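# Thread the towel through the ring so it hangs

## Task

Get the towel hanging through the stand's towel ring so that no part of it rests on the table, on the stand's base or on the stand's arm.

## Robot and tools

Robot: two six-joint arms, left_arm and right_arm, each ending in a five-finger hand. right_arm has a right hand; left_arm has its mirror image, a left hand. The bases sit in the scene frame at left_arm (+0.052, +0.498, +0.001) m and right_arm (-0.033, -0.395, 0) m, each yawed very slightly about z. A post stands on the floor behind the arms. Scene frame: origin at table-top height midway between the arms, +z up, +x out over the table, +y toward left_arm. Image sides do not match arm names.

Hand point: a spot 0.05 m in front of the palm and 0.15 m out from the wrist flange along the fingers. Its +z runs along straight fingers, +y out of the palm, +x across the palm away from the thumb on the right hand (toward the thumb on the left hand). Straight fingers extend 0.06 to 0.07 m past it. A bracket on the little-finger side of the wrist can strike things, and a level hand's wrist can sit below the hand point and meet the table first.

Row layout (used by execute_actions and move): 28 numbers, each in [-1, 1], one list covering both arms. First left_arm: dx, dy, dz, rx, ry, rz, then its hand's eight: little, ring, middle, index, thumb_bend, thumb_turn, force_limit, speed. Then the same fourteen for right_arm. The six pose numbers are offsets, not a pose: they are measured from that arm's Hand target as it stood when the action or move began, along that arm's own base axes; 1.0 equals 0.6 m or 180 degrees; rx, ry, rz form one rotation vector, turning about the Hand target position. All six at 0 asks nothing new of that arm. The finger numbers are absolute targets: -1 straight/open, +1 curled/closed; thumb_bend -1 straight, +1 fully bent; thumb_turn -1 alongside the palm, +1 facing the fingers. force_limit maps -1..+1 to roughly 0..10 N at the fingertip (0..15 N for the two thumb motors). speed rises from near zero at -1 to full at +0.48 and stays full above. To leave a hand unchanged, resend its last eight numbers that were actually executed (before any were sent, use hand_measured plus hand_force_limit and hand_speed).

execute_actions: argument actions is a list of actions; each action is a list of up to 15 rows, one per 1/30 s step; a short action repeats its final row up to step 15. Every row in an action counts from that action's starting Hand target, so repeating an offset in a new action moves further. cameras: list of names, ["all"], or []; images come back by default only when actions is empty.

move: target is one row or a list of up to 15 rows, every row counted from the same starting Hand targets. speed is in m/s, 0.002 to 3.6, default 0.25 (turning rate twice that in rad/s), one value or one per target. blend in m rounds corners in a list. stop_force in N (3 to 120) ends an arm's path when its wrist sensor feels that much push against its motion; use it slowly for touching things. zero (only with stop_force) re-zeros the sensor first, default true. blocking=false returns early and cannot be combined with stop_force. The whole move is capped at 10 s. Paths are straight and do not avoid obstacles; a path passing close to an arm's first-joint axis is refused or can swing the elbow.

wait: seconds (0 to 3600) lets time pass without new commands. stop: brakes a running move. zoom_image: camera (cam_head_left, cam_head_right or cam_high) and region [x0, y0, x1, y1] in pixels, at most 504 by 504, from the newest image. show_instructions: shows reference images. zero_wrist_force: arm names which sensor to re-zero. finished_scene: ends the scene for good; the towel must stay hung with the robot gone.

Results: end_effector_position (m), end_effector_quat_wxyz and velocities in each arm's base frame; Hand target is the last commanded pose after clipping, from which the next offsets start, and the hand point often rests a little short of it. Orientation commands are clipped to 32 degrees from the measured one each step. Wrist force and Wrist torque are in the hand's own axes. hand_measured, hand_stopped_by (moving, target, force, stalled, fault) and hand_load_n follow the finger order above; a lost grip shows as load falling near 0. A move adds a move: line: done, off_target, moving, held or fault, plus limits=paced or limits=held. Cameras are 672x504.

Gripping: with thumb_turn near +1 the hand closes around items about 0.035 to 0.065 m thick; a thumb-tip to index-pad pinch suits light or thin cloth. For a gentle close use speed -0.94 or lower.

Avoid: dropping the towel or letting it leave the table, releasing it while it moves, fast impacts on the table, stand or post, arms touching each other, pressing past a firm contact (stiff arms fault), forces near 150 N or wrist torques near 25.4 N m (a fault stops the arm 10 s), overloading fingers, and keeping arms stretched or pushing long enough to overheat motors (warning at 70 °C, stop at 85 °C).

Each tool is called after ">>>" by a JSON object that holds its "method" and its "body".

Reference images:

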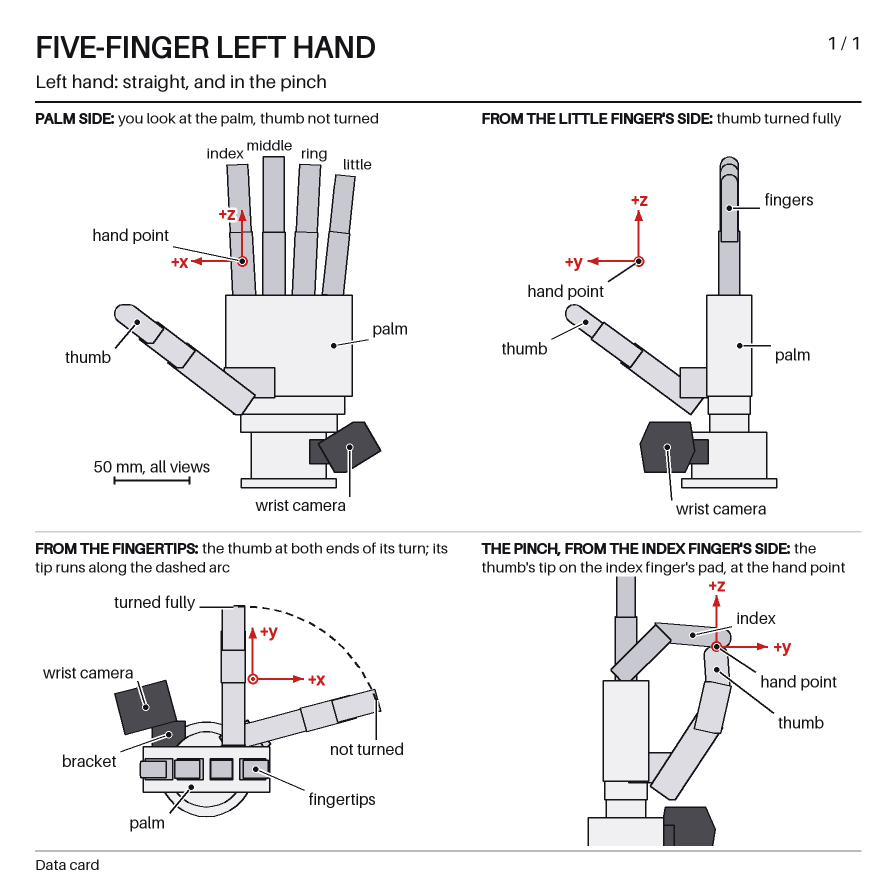

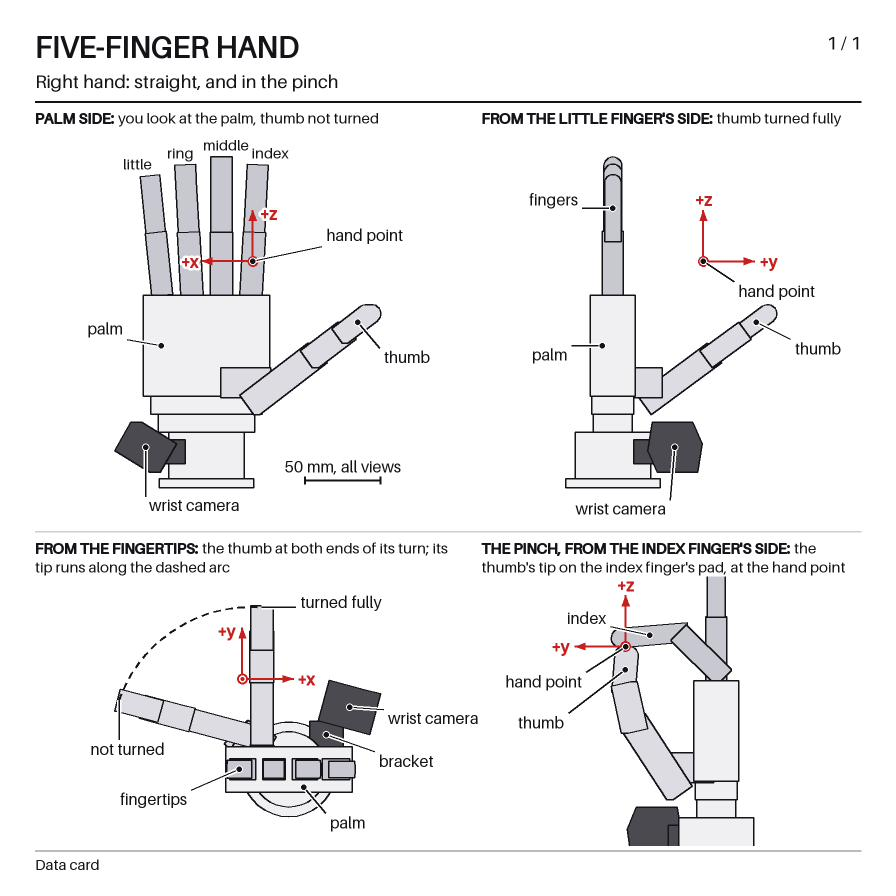

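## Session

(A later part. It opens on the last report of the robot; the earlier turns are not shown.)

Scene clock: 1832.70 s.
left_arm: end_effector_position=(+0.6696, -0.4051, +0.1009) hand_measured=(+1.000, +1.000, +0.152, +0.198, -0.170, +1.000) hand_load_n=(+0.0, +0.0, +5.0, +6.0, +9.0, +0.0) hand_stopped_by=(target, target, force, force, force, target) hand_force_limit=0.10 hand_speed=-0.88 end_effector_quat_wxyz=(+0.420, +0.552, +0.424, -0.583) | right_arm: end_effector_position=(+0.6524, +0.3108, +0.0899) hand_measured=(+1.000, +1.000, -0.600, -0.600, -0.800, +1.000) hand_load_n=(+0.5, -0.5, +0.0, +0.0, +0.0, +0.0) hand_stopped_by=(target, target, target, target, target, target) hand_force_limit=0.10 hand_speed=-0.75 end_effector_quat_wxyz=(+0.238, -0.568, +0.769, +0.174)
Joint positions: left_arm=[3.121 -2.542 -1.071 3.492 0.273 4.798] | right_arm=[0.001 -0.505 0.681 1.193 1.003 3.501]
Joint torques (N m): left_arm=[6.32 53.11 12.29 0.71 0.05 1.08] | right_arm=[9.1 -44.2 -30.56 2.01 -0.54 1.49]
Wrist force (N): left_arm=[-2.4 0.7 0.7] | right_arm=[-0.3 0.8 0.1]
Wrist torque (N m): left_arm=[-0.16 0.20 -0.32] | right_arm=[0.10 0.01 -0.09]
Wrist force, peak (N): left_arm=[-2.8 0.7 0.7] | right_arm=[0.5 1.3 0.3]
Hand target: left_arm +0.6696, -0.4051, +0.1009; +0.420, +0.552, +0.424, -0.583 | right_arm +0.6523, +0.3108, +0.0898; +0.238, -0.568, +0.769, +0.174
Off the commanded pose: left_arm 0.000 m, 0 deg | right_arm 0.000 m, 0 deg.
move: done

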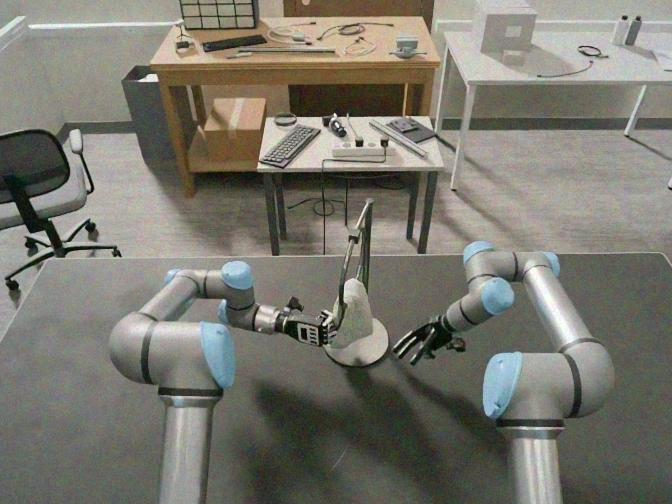

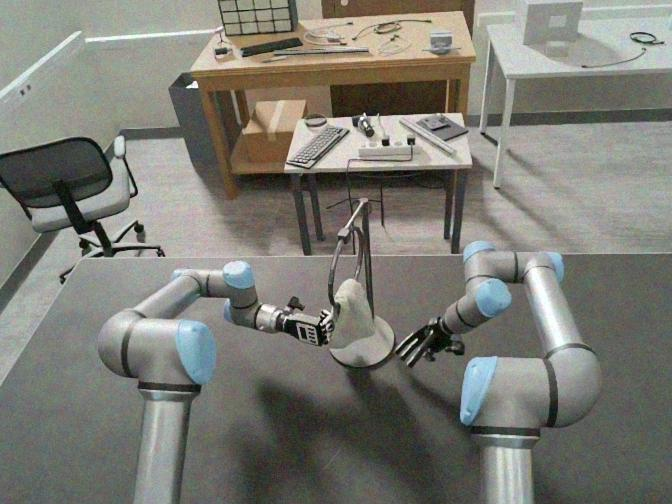

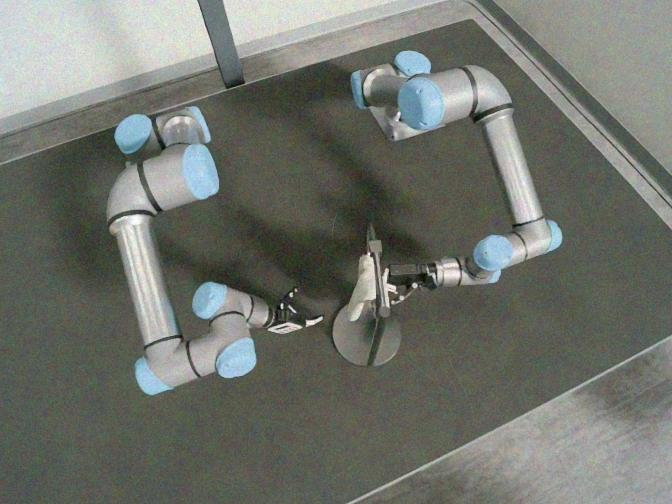

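>>> {"method": "move", "body": {"target": [[-0.004,-0.012,0.005,0,0,0,1,1,0.32,0.32,0.2,1,0.1,-0.88,-0.03,-0.1,0.05,0,0,0,1,1,-0.6,-0.6,-0.8,1,0.1,-0.75],[-0.004,-0.012,0.005,0,0,0,1,1,0.1,0.1,-0.4,1,0.1,-0.9,-0.03,-0.1,0.05,0,0,0,1,1,-0.6,-0.6,-0.8,1,0.1,-0.75]], "speed": 0.03, "cameras": ["all"]}}

>>> {"method": "zoom_image", "body": {"camera": "cam_head_left", "region": [310, 240, 440, 370]}}

>>> {"method": "zoom_image", "body": {"camera": "cam_high", "region": [320, 230, 430, 340]}}

>>> {"method": "zoom_image", "body": {"camera": "cam_head_right", "region": [310, 240, 440, 370]}}

Scene clock: 1843.13 s.
left_arm: end_effector_position=(+0.6672, -0.4123, +0.1039) hand_measured=(+1.000, +1.000, +0.100, +0.100, -0.400, +1.000) hand_load_n=(+0.0, -0.5, +0.5, +0.0, +0.0, +0.5) hand_stopped_by=(target, target, target, target, target, target) hand_force_limit=0.10 hand_speed=-0.90 end_effector_quat_wxyz=(+0.420, +0.552, +0.424, -0.583) | right_arm: end_effector_position=(+0.6343, +0.2508, +0.1198) hand_measured=(+1.000, +1.000, -0.600, -0.600, -0.800, +1.000) hand_load_n=(+0.0, +0.0, +0.0, +0.0, +0.0, +0.0) hand_stopped_by=(target, target, target, target, target, target) hand_force_limit=0.10 hand_speed=-0.75 end_effector_quat_wxyz=(+0.238, -0.568, +0.769, +0.174)
Joint positions: left_arm=[3.11 -2.537 -1.071 3.483 0.263 4.803] | right_arm=[-0.093 -0.611 0.824 1.216 0.987 3.39]
Joint torques (N m): left_arm=[3.99 45.68 13.57 -0.43 1.24 -0.35] | right_arm=[8.22 -41.05 -30.05 -0.4 -0.36 1.45]
Wrist force (N): left_arm=[-2.4 0.7 0.6] | right_arm=[-0.1 0.8 0.0]
Wrist torque (N m): left_arm=[-0.15 0.20 -0.33] | right_arm=[0.07 0.02 -0.03]
Wrist force, peak (N): left_arm=[-2.7 0.8 0.8] | right_arm=[-0.7 1.0 0.9]
Hand target: left_arm +0.6672, -0.4123, +0.1039; +0.420, +0.552, +0.424, -0.583 | right_arm +0.6343, +0.2508, +0.1198; +0.238, -0.568, +0.769, +0.174
Off the commanded pose: left_arm 0.000 m, 0 deg | right_arm 0.000 m, 0 deg.
move: done

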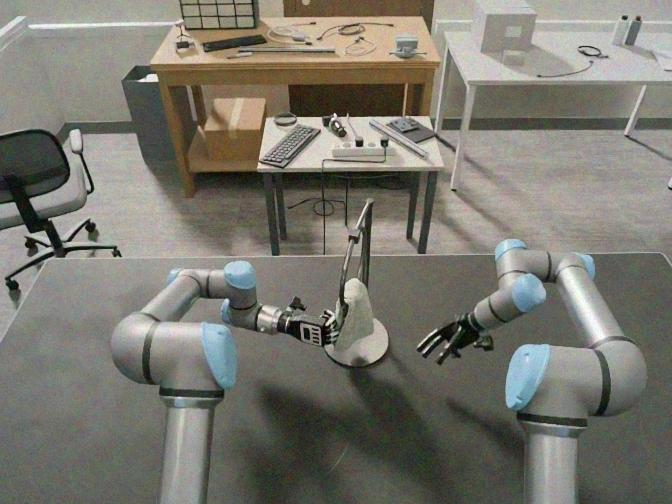

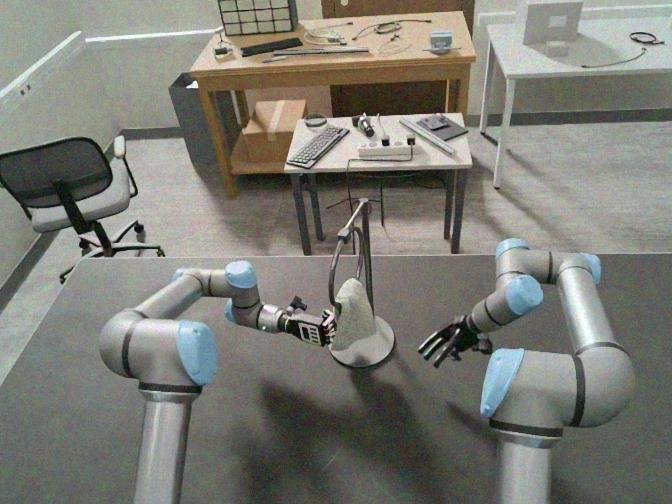

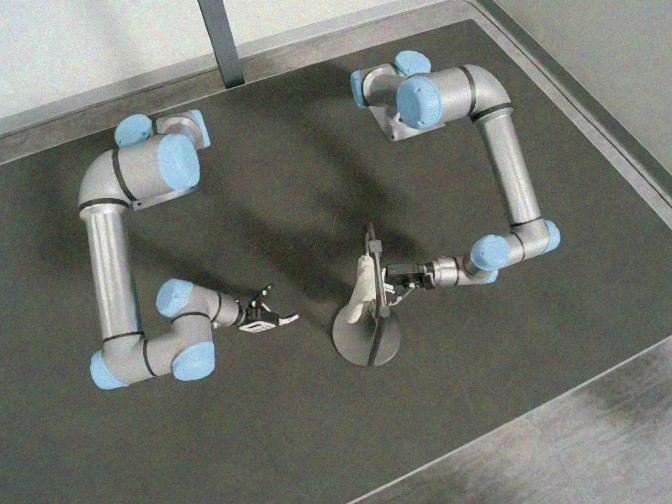

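Scaled by 3.877 from the camera's image (finer frame: 960x720).

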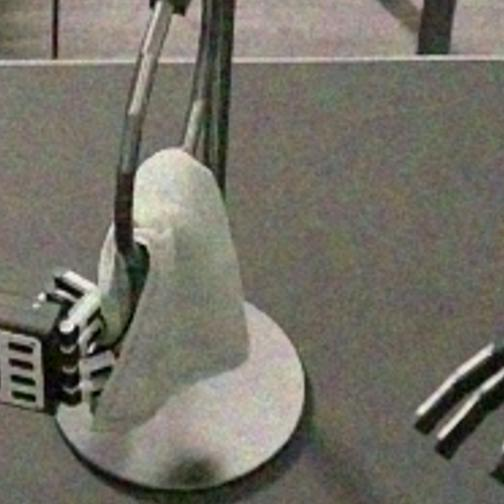

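Scaled by 4.582 from the camera's image (finer frame: 960x720).

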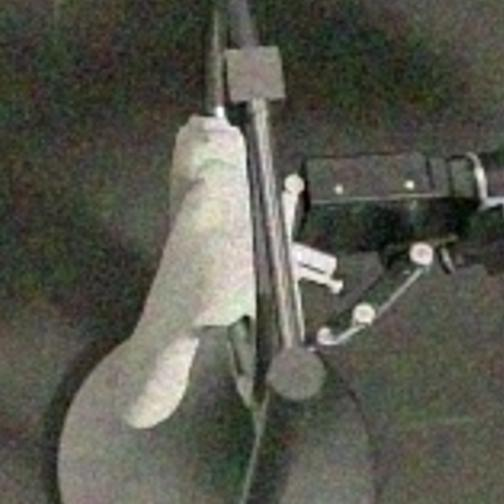

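Scaled by 3.877 from the camera's image (finer frame: 960x720).

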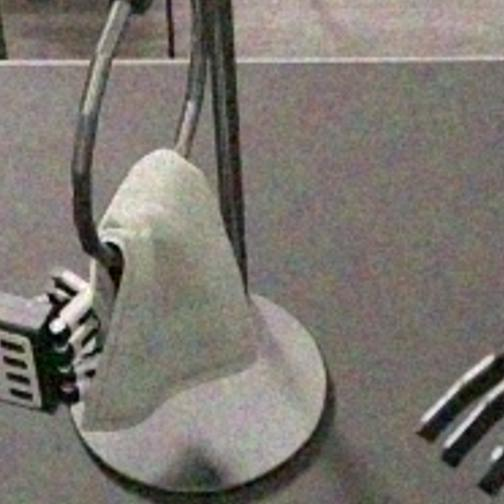

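>>> {"method": "move", "body": {"target": [[0,0,0,0,0,0,1,1,-0.6,-0.6,-0.85,1,0.1,-0.8,0,0,0,0,0,0,1,1,-0.6,-0.6,-0.8,1,0.1,-0.75]], "speed": 0.03, "cameras": ["all"]}}

>>> {"method": "zoom_image", "body": {"camera": "cam_head_left", "region": [310, 240, 440, 370]}}

>>> {"method": "zoom_image", "body": {"camera": "cam_high", "region": [320, 230, 430, 340]}}

>>> {"method": "zoom_image", "body": {"camera": "cam_head_right", "region": [310, 240, 440, 370]}}

Scene clock: 1850.17 s.
left_arm: end_effector_position=(+0.6672, -0.4123, +0.1039) hand_measured=(+1.000, +1.000, -0.600, -0.600, -0.850, +1.000) hand_load_n=(+0.5, +0.0, +0.0, +0.0, +0.0, +0.5) hand_stopped_by=(target, target, target, target, target, target) hand_force_limit=0.10 hand_speed=-0.80 end_effector_quat_wxyz=(+0.420, +0.552, +0.424, -0.583) | right_arm: end_effector_position=(+0.6343, +0.2508, +0.1198) hand_measured=(+1.000, +1.000, -0.600, -0.600, -0.800, +1.000) hand_load_n=(+0.0, -0.5, +0.5, +0.0, +0.0, -0.5) hand_stopped_by=(target, target, target, target, target, target) hand_force_limit=0.10 hand_speed=-0.75 end_effector_quat_wxyz=(+0.238, -0.568, +0.769, +0.174)
Joint positions: left_arm=[3.11 -2.537 -1.071 3.483 0.263 4.803] | right_arm=[-0.093 -0.611 0.824 1.216 0.987 3.39]
Joint torques (N m): left_arm=[4.1 44.99 17.8 -0.5 1.21 -0.33] | right_arm=[8.69 -41.61 -29.51 -0.21 -0.15 0.88]
Wrist force (N): left_arm=[-2.3 0.7 0.6] | right_arm=[-0.4 0.9 0.1]
Wrist torque (N m): left_arm=[-0.16 0.20 -0.33] | right_arm=[0.08 0.07 -0.04]
Wrist force, peak (N): left_arm=[-2.7 0.7 0.6] | right_arm=[-0.1 1.0 0.6]
Hand target: left_arm +0.6672, -0.4123, +0.1039; +0.420, +0.552, +0.424, -0.583 | right_arm +0.6343, +0.2508, +0.1198; +0.238, -0.568, +0.769, +0.174
Off the commanded pose: left_arm 0.000 m, 0 deg | right_arm 0.000 m, 0 deg.
move: done

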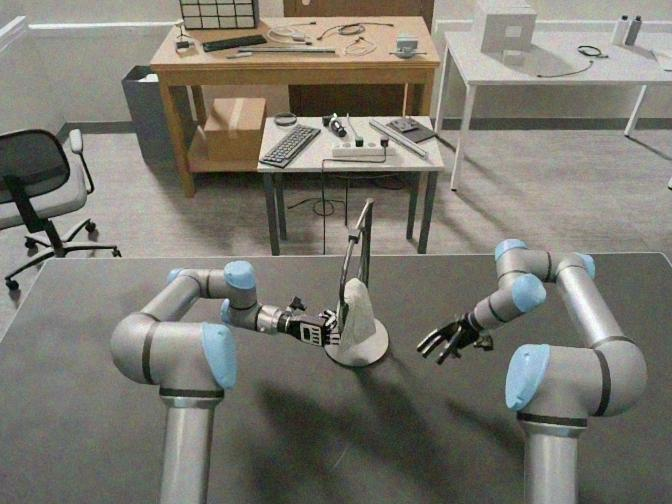

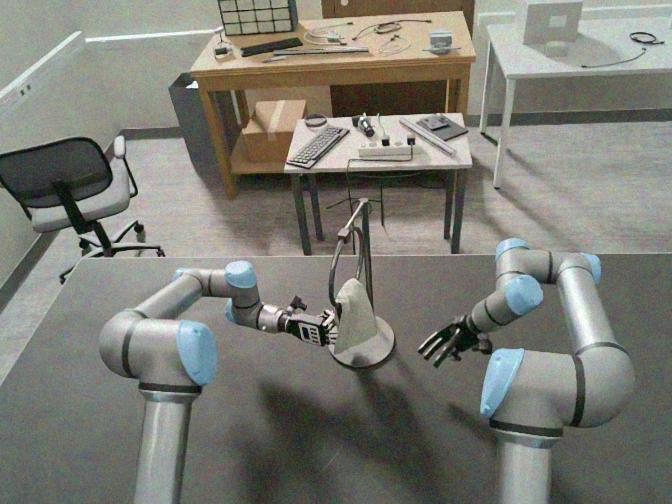

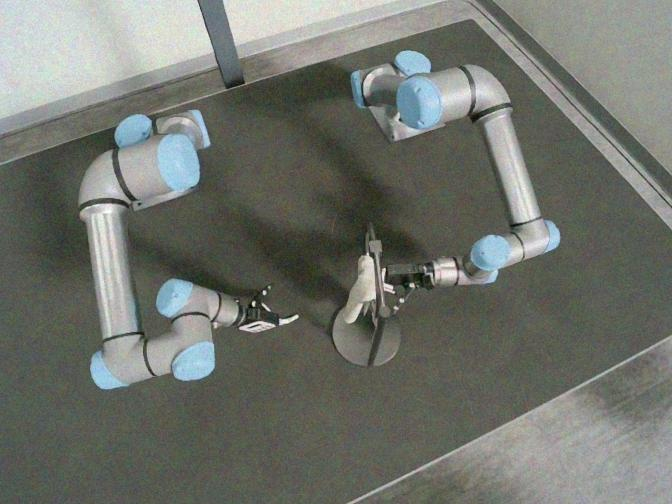

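Scaled by 3.877 from the camera's image (finer frame: 960x720).

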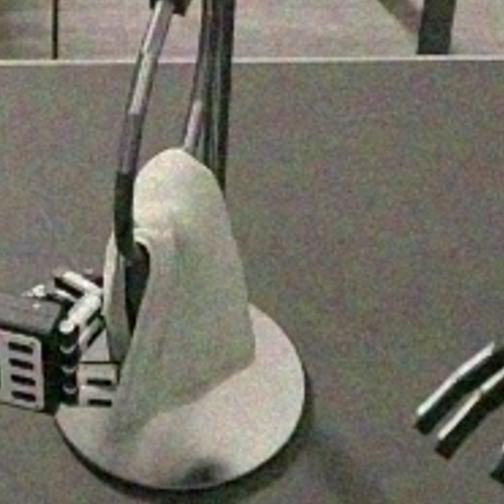

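Scaled by 4.582 from the camera's image (finer frame: 960x720).

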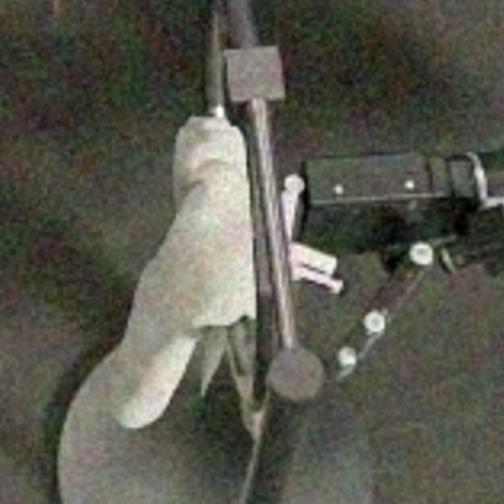

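Scaled by 3.877 from the camera's image (finer frame: 960x720).

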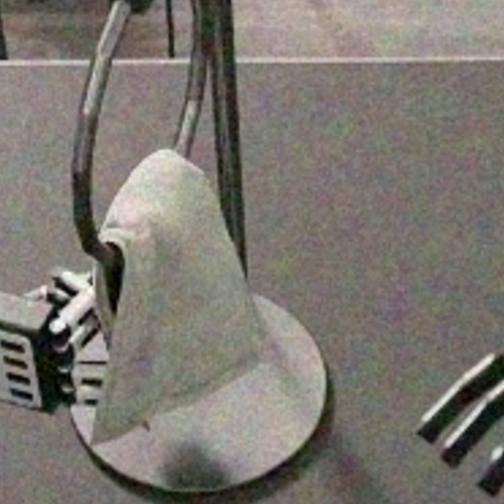

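>>> {"method": "move", "body": {"target": [[0.0289,0.0958,0,0,0,0,1,1,-0.6,-0.6,-0.85,1,0.1,-0.8,0,0,0,0,0,0,1,1,-0.6,-0.6,-0.8,1,0.1,-0.75]], "speed": 0.03, "cameras": ["all"]}}

>>> {"method": "zoom_image", "body": {"camera": "cam_head_left", "region": [310, 240, 440, 370]}}

>>> {"method": "zoom_image", "body": {"camera": "cam_high", "region": [320, 230, 430, 340]}}

>>> {"method": "zoom_image", "body": {"camera": "cam_head_right", "region": [310, 240, 440, 370]}}

Scene clock: 1856.57 s.
left_arm: end_effector_position=(+0.6846, -0.3546, +0.1039) hand_measured=(+1.000, +1.000, -0.600, -0.600, -0.850, +1.000) hand_load_n=(+0.0, +0.0, +0.0, +0.0, +0.0, +0.5) hand_stopped_by=(target, target, target, target, target, target) hand_force_limit=0.10 hand_speed=-0.80 end_effector_quat_wxyz=(+0.420, +0.552, +0.424, -0.583) | right_arm: end_effector_position=(+0.6343, +0.2508, +0.1198) hand_measured=(+1.000, +1.000, -0.600, -0.600, -0.800, +1.000) hand_load_n=(+0.0, +0.0, +0.0, +0.0, +0.0, +0.0) hand_stopped_by=(target, target, target, target, target, target) hand_force_limit=0.10 hand_speed=-0.75 end_effector_quat_wxyz=(+0.238, -0.568, +0.769, +0.174)
Joint positions: left_arm=[3.194 -2.547 -1.052 3.502 0.346 4.772] | right_arm=[-0.093 -0.611 0.824 1.216 0.987 3.39]
Joint torques (N m): left_arm=[-4.9 49.34 15.56 0.38 -1.44 -0.49] | right_arm=[9.41 -41.11 -30 -0.01 -0.17 0.63]
Wrist force (N): left_arm=[-2.7 0.9 0.9] | right_arm=[0.1 1.0 0.3]
Wrist torque (N m): left_arm=[-0.14 0.25 -0.19] | right_arm=[0.10 -0.01 -0.01]
Wrist force, peak (N): left_arm=[-2.7 0.8 1.0] | right_arm=[-0.2 1.2 0.3]
Hand target: left_arm +0.6846, -0.3548, +0.1039; +0.420, +0.552, +0.424, -0.583 | right_arm +0.6343, +0.2508, +0.1198; +0.238, -0.568, +0.769, +0.174
Off the commanded pose: left_arm 0.000 m, 0 deg | right_arm 0.000 m, 0 deg.
move: done

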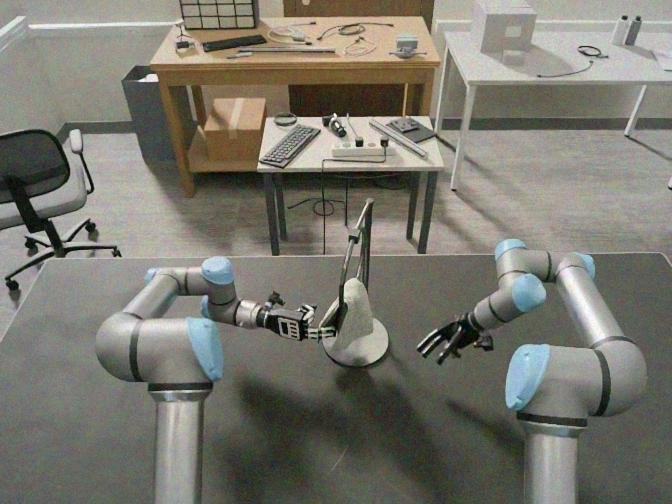

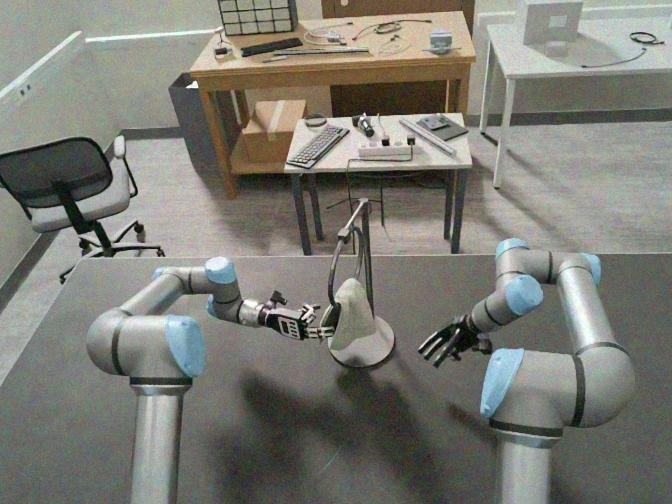

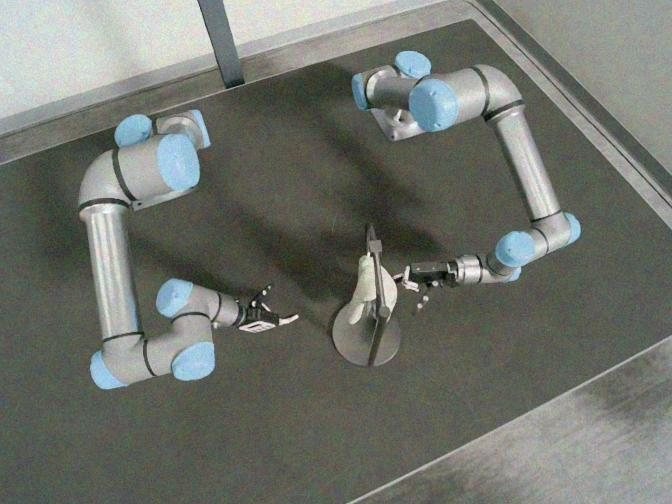

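Scaled by 3.877 from the camera's image (finer frame: 960x720).

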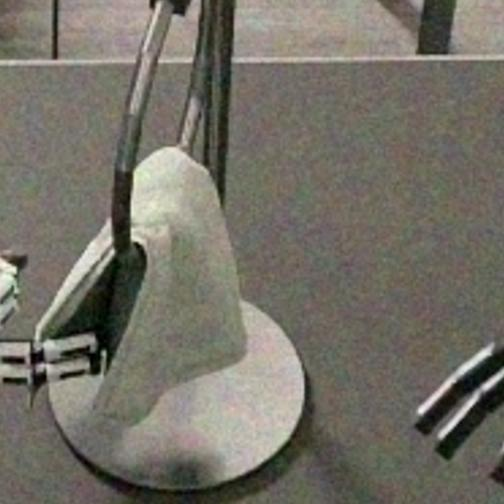

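Scaled by 4.582 from the camera's image (finer frame: 960x720).

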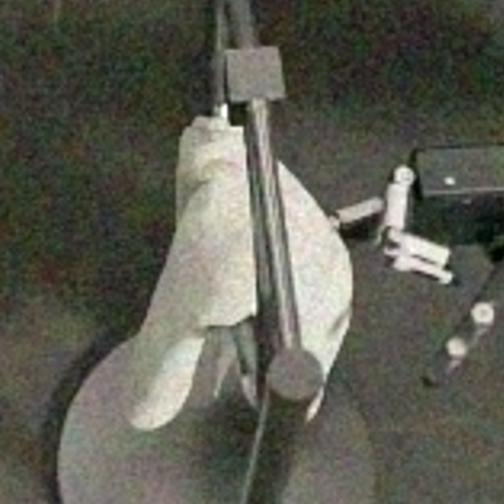

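Scaled by 3.877 from the camera's image (finer frame: 960x720).

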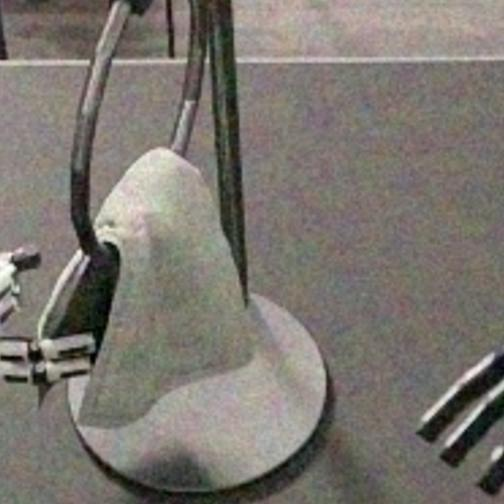

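>>> {"method": "move", "body": {"target": [[-0.0097,-0.0319,0,0,0,0,1,1,-0.6,-0.6,-0.85,1,0.1,-0.8,0,0,0,0,0,0,1,1,-0.6,-0.6,-0.8,1,0.1,-0.75],[-0.0097,-0.0319,0,0,0,0,1,1,-1,-1,-1,1,0.1,-0.8,0,0,0,0,0,0,1,1,-0.6,-0.6,-0.8,1,0.1,-0.75]], "speed": 0.03, "cameras": ["all"]}}

>>> {"method": "zoom_image", "body": {"camera": "cam_head_left", "region": [310, 240, 440, 370]}}

>>> {"method": "zoom_image", "body": {"camera": "cam_high", "region": [320, 230, 430, 340]}}

>>> {"method": "zoom_image", "body": {"camera": "cam_head_right", "region": [310, 240, 440, 370]}}

Scene clock: 1863.70 s.
left_arm: end_effector_position=(+0.6788, -0.3739, +0.1039) hand_measured=(+1.000, +1.000, -1.000, -1.000, -1.000, +1.000) hand_load_n=(+0.0, -0.5, +0.0, +0.0, +0.0, +0.0) hand_stopped_by=(target, target, target, target, target, target) hand_force_limit=0.10 hand_speed=-0.80 end_effector_quat_wxyz=(+0.420, +0.552, +0.424, -0.583) | right_arm: end_effector_position=(+0.6343, +0.2508, +0.1198) hand_measured=(+1.000, +1.000, -0.600, -0.600, -0.800, +1.000) hand_load_n=(-0.5, +0.0, +0.0, +0.0, +0.0, +0.0) hand_stopped_by=(target, target, target, target, target, target) hand_force_limit=0.10 hand_speed=-0.75 end_effector_quat_wxyz=(+0.238, -0.568, +0.769, +0.174)
Joint positions: left_arm=[3.166 -2.542 -1.062 3.5 0.318 4.78] | right_arm=[-0.093 -0.611 0.824 1.216 0.987 3.39]
Joint torques (N m): left_arm=[7.43 43.53 22.73 -0.28 1.62 -1.03] | right_arm=[8.86 -40.77 -29.29 0.05 -0.17 0.11]
Wrist force (N): left_arm=[-2.6 0.8 0.8] | right_arm=[-0.4 0.8 0.1]
Wrist torque (N m): left_arm=[-0.15 0.24 -0.32] | right_arm=[0.07 0.07 -0.04]
Wrist force, peak (N): left_arm=[-2.8 0.8 1.1] | right_arm=[-0.4 1.1 0.3]
Hand target: left_arm +0.6788, -0.3739, +0.1039; +0.420, +0.552, +0.424, -0.583 | right_arm +0.6343, +0.2508, +0.1198; +0.238, -0.568, +0.769, +0.174
Off the commanded pose: left_arm 0.000 m, 0 deg | right_arm 0.000 m, 0 deg.
move: done

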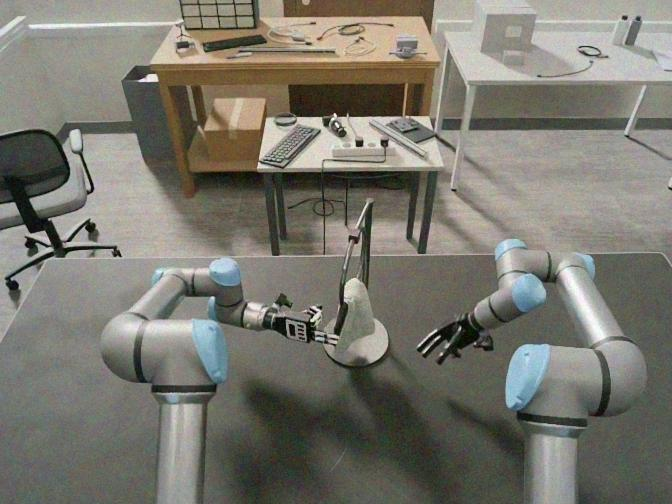

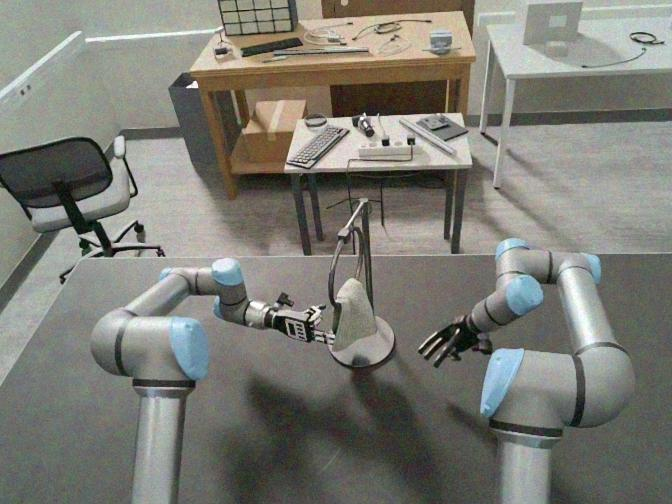

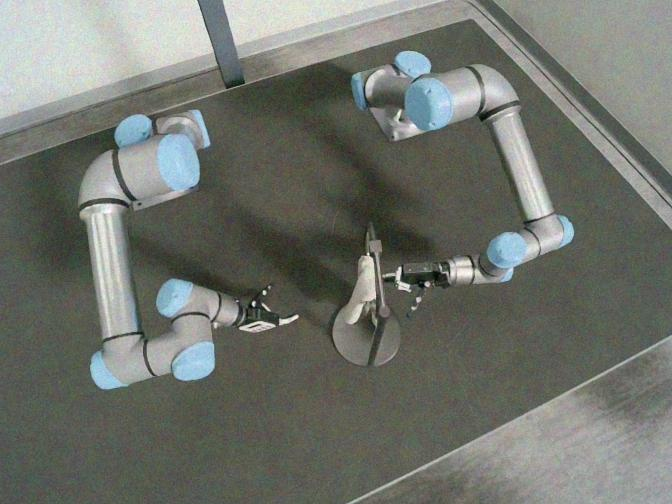

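Scaled by 3.877 from the camera's image (finer frame: 960x720).

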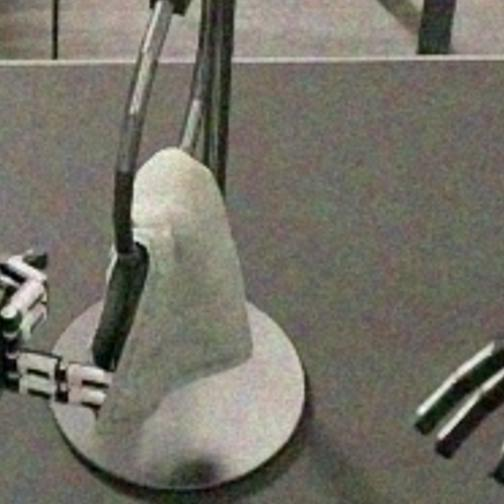

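Scaled by 4.582 from the camera's image (finer frame: 960x720).

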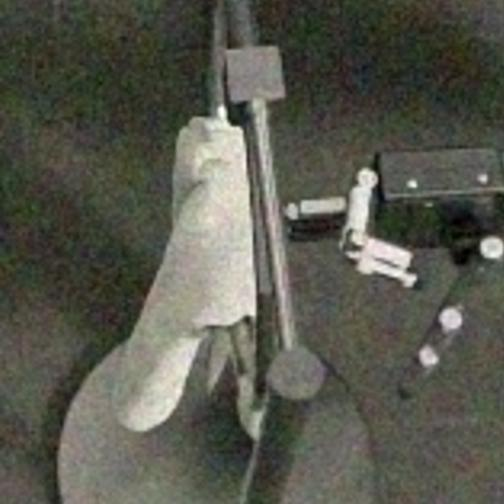

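Scaled by 3.877 from the camera's image (finer frame: 960x720).

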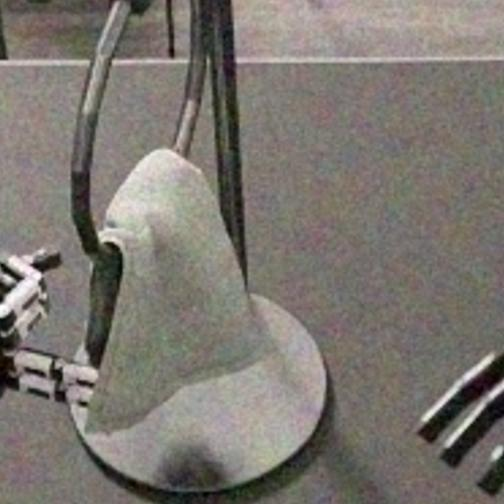

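>>> {"method": "move", "body": {"target": [[0.0241,0.0798,0,0,0,0,1,1,-1,-1,-1,1,0.1,-0.8,0,0,0,0,0,0,1,1,-0.6,-0.6,-0.8,1,0.1,-0.75]], "speed": 0.03, "cameras": ["all"]}}

>>> {"method": "zoom_image", "body": {"camera": "cam_head_left", "region": [310, 240, 440, 370]}}

>>> {"method": "zoom_image", "body": {"camera": "cam_high", "region": [320, 230, 430, 340]}}

>>> {"method": "zoom_image", "body": {"camera": "cam_head_right", "region": [310, 240, 440, 370]}}

Scene clock: 1868.97 s.
left_arm: end_effector_position=(+0.6933, -0.3259, +0.1038) hand_measured=(+1.000, +1.000, -1.000, -1.000, -1.000, +1.000) hand_load_n=(+0.0, +0.0, +0.0, +0.0, +0.0, +0.0) hand_stopped_by=(target, target, target, target, target, target) hand_force_limit=0.10 hand_speed=-0.80 end_effector_quat_wxyz=(+0.420, +0.552, +0.424, -0.583) | right_arm: end_effector_position=(+0.6343, +0.2508, +0.1198) hand_measured=(+1.000, +1.000, -0.600, -0.600, -0.800, +1.000) hand_load_n=(+0.0, +0.0, +0.0, +0.0, +0.0, +0.0) hand_stopped_by=(target, target, target, target, target, target) hand_force_limit=0.10 hand_speed=-0.75 end_effector_quat_wxyz=(+0.238, -0.568, +0.769, +0.174)
Joint positions: left_arm=[3.234 -2.557 -1.03 3.501 0.386 4.762] | right_arm=[-0.093 -0.611 0.824 1.216 0.987 3.39]
Joint torques (N m): left_arm=[-7.22 52.93 12.47 -2.02 -1.55 -0.74] | right_arm=[8.61 -40.99 -30.49 -0.13 -0.28 0.02]
Wrist force (N): left_arm=[-2.6 0.8 1.0] | right_arm=[-0.1 1.0 0.2]
Wrist torque (N m): left_arm=[-0.19 0.23 -0.19] | right_arm=[0.09 0.02 -0.02]
Wrist force, peak (N): left_arm=[-2.7 0.9 1.1] | right_arm=[-0.4 1.1 0.1]
Hand target: left_arm +0.6932, -0.3260, +0.1039; +0.420, +0.552, +0.424, -0.583 | right_arm +0.6343, +0.2508, +0.1198; +0.238, -0.568, +0.769, +0.174
Off the commanded pose: left_arm 0.000 m, 0 deg | right_arm 0.000 m, 0 deg.
move: done

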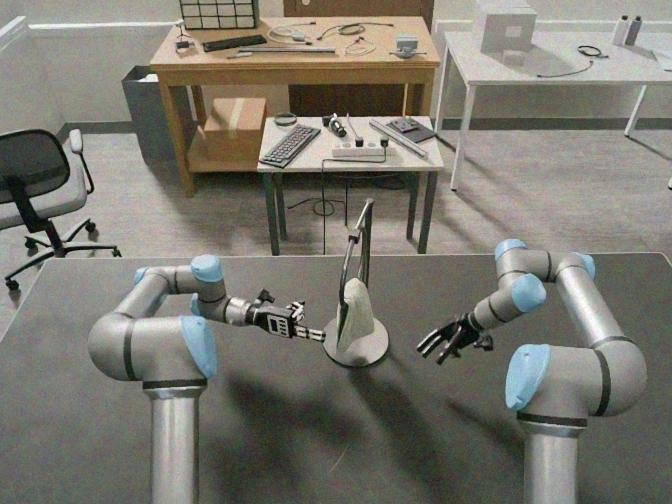

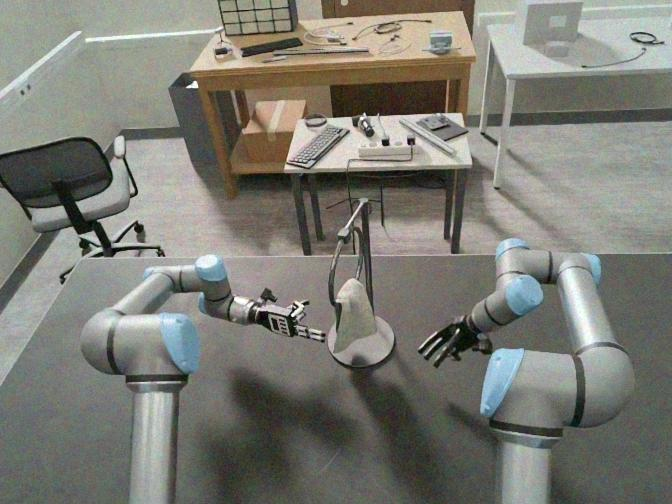

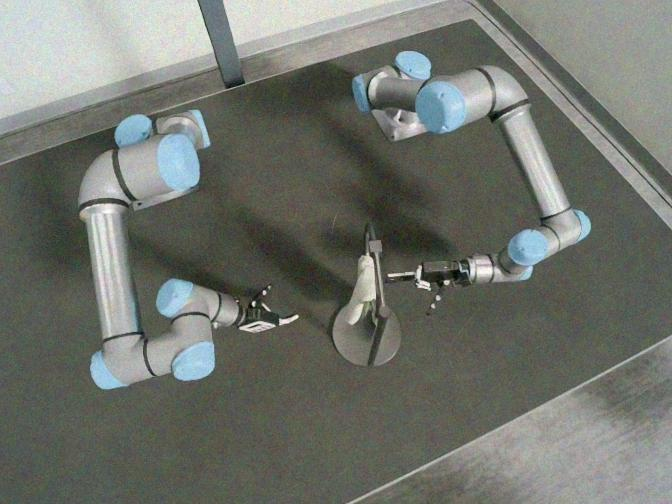

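Scaled by 3.877 from the camera's image (finer frame: 960x720).

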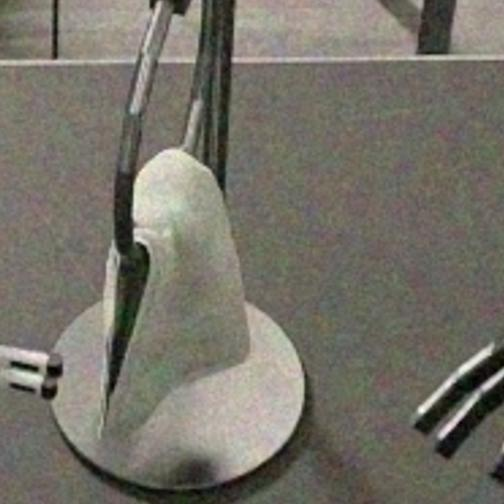

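Scaled by 4.582 from the camera's image (finer frame: 960x720).

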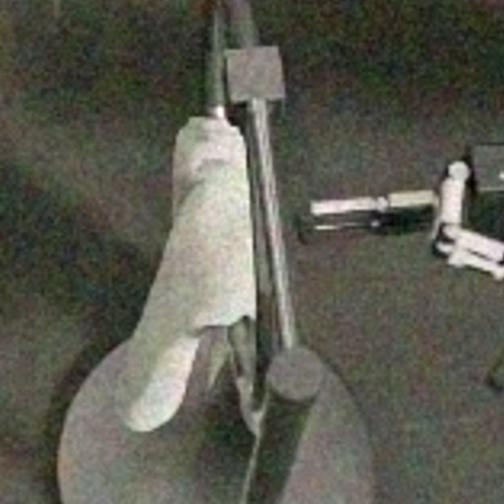

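Scaled by 3.877 from the camera's image (finer frame: 960x720).

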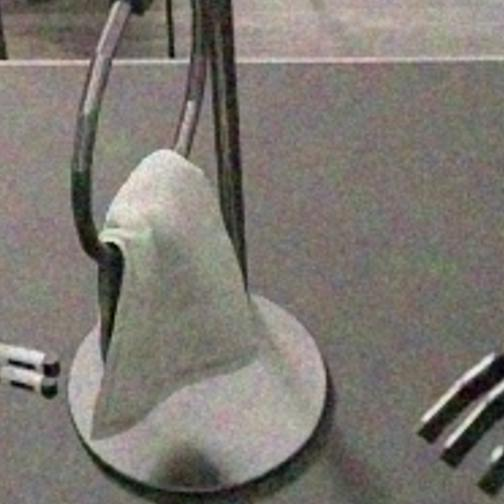

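>>> {"method": "move", "body": {"target": [[0.0482,0.1597,0.05,0,0,0,1,1,-1,-1,-1,1,0.1,-0.8,-0.0494,-0.1592,0.05,0,0,0,1,1,-0.6,-0.6,-0.8,1,0.1,-0.75]], "speed": 0.08, "cameras": ["all"]}}

>>> {"method": "zoom_image", "body": {"camera": "cam_head_left", "region": [310, 270, 410, 370]}}

>>> {"method": "zoom_image", "body": {"camera": "cam_high", "region": [320, 210, 440, 380]}}

>>> {"method": "zoom_image", "body": {"camera": "cam_head_right", "region": [310, 270, 410, 370]}}

Scene clock: 1877.03 s.
left_arm: end_effector_position=(+0.7221, -0.2302, +0.1338) hand_measured=(+1.000, +1.000, -1.000, -1.000, -1.000, +1.000) hand_load_n=(+0.0, +0.0, -0.5, +0.0, +0.0, +0.0) hand_stopped_by=(target, target, target, target, target, target) hand_force_limit=0.10 hand_speed=-0.80 end_effector_quat_wxyz=(+0.420, +0.552, +0.424, -0.583) | right_arm: end_effector_position=(+0.6046, +0.1553, +0.1499) hand_measured=(+1.000, +1.000, -0.600, -0.600, -0.800, +1.000) hand_load_n=(+0.0, +0.0, +0.0, +0.0, +0.0, -0.5) hand_stopped_by=(target, target, target, target, target, target) hand_force_limit=0.10 hand_speed=-0.75 end_effector_quat_wxyz=(+0.238, -0.568, +0.769, +0.174)
Joint positions: left_arm=[3.36 -2.59 -0.883 3.406 0.512 4.739] | right_arm=[-0.254 -0.722 0.982 1.278 0.973 3.197]
Joint torques (N m): left_arm=[-5.53 58.13 9.86 0.34 -1.62 0.69] | right_arm=[11.08 -37.89 -29.68 -0.42 -1.73 1.56]
Wrist force (N): left_arm=[-2.6 0.9 0.6] | right_arm=[-0.2 0.6 0.5]
Wrist torque (N m): left_arm=[-0.16 0.26 -0.22] | right_arm=[0.01 -0.04 -0.11]
Wrist force, peak (N): left_arm=[-2.8 0.9 1.2] | right_arm=[-0.6 1.0 0.7]
Hand target: left_arm +0.7221, -0.2302, +0.1339; +0.420, +0.552, +0.424, -0.583 | right_arm +0.6047, +0.1553, +0.1498; +0.238, -0.568, +0.769, +0.174
Off the commanded pose: left_arm 0.000 m, 0 deg | right_arm 0.000 m, 0 deg.
move: done

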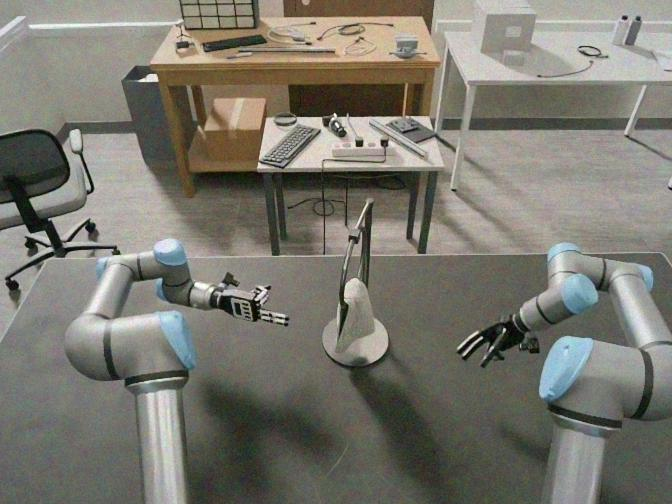

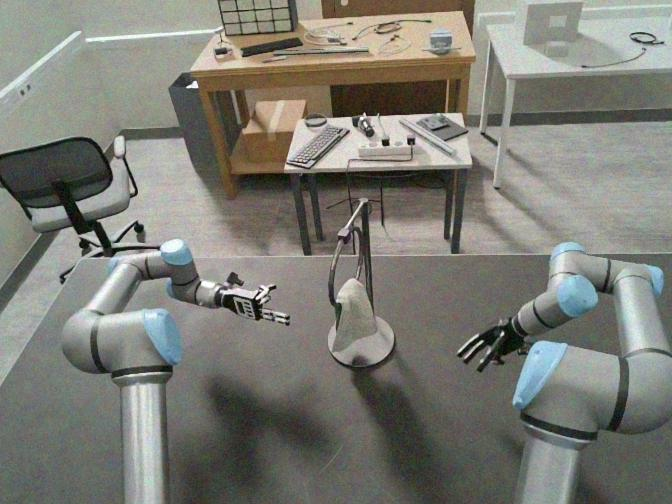

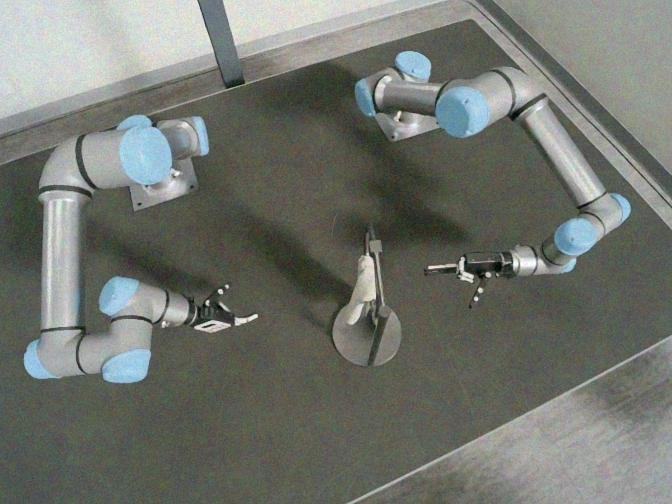

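Scaled by 5.040 from the camera's image (finer frame: 960x720).

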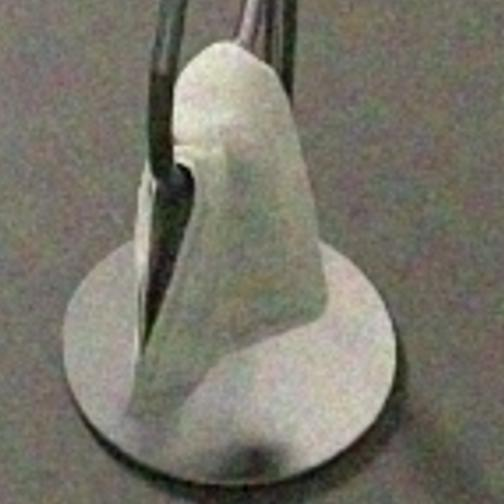

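Scaled by 2.965 from the camera's image (finer frame: 960x720).

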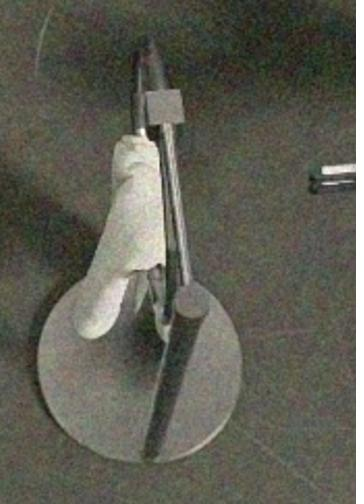

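Scaled by 5.040 from the camera's image (finer frame: 960x720).

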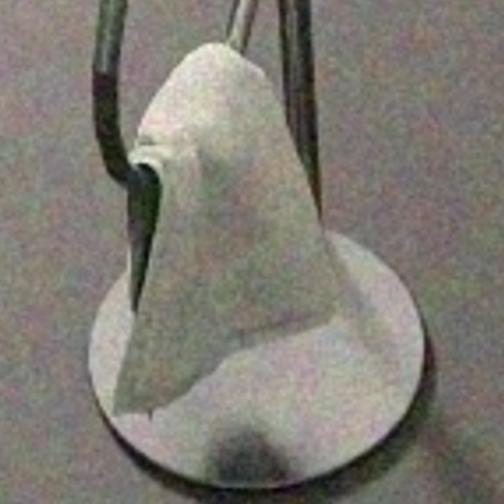

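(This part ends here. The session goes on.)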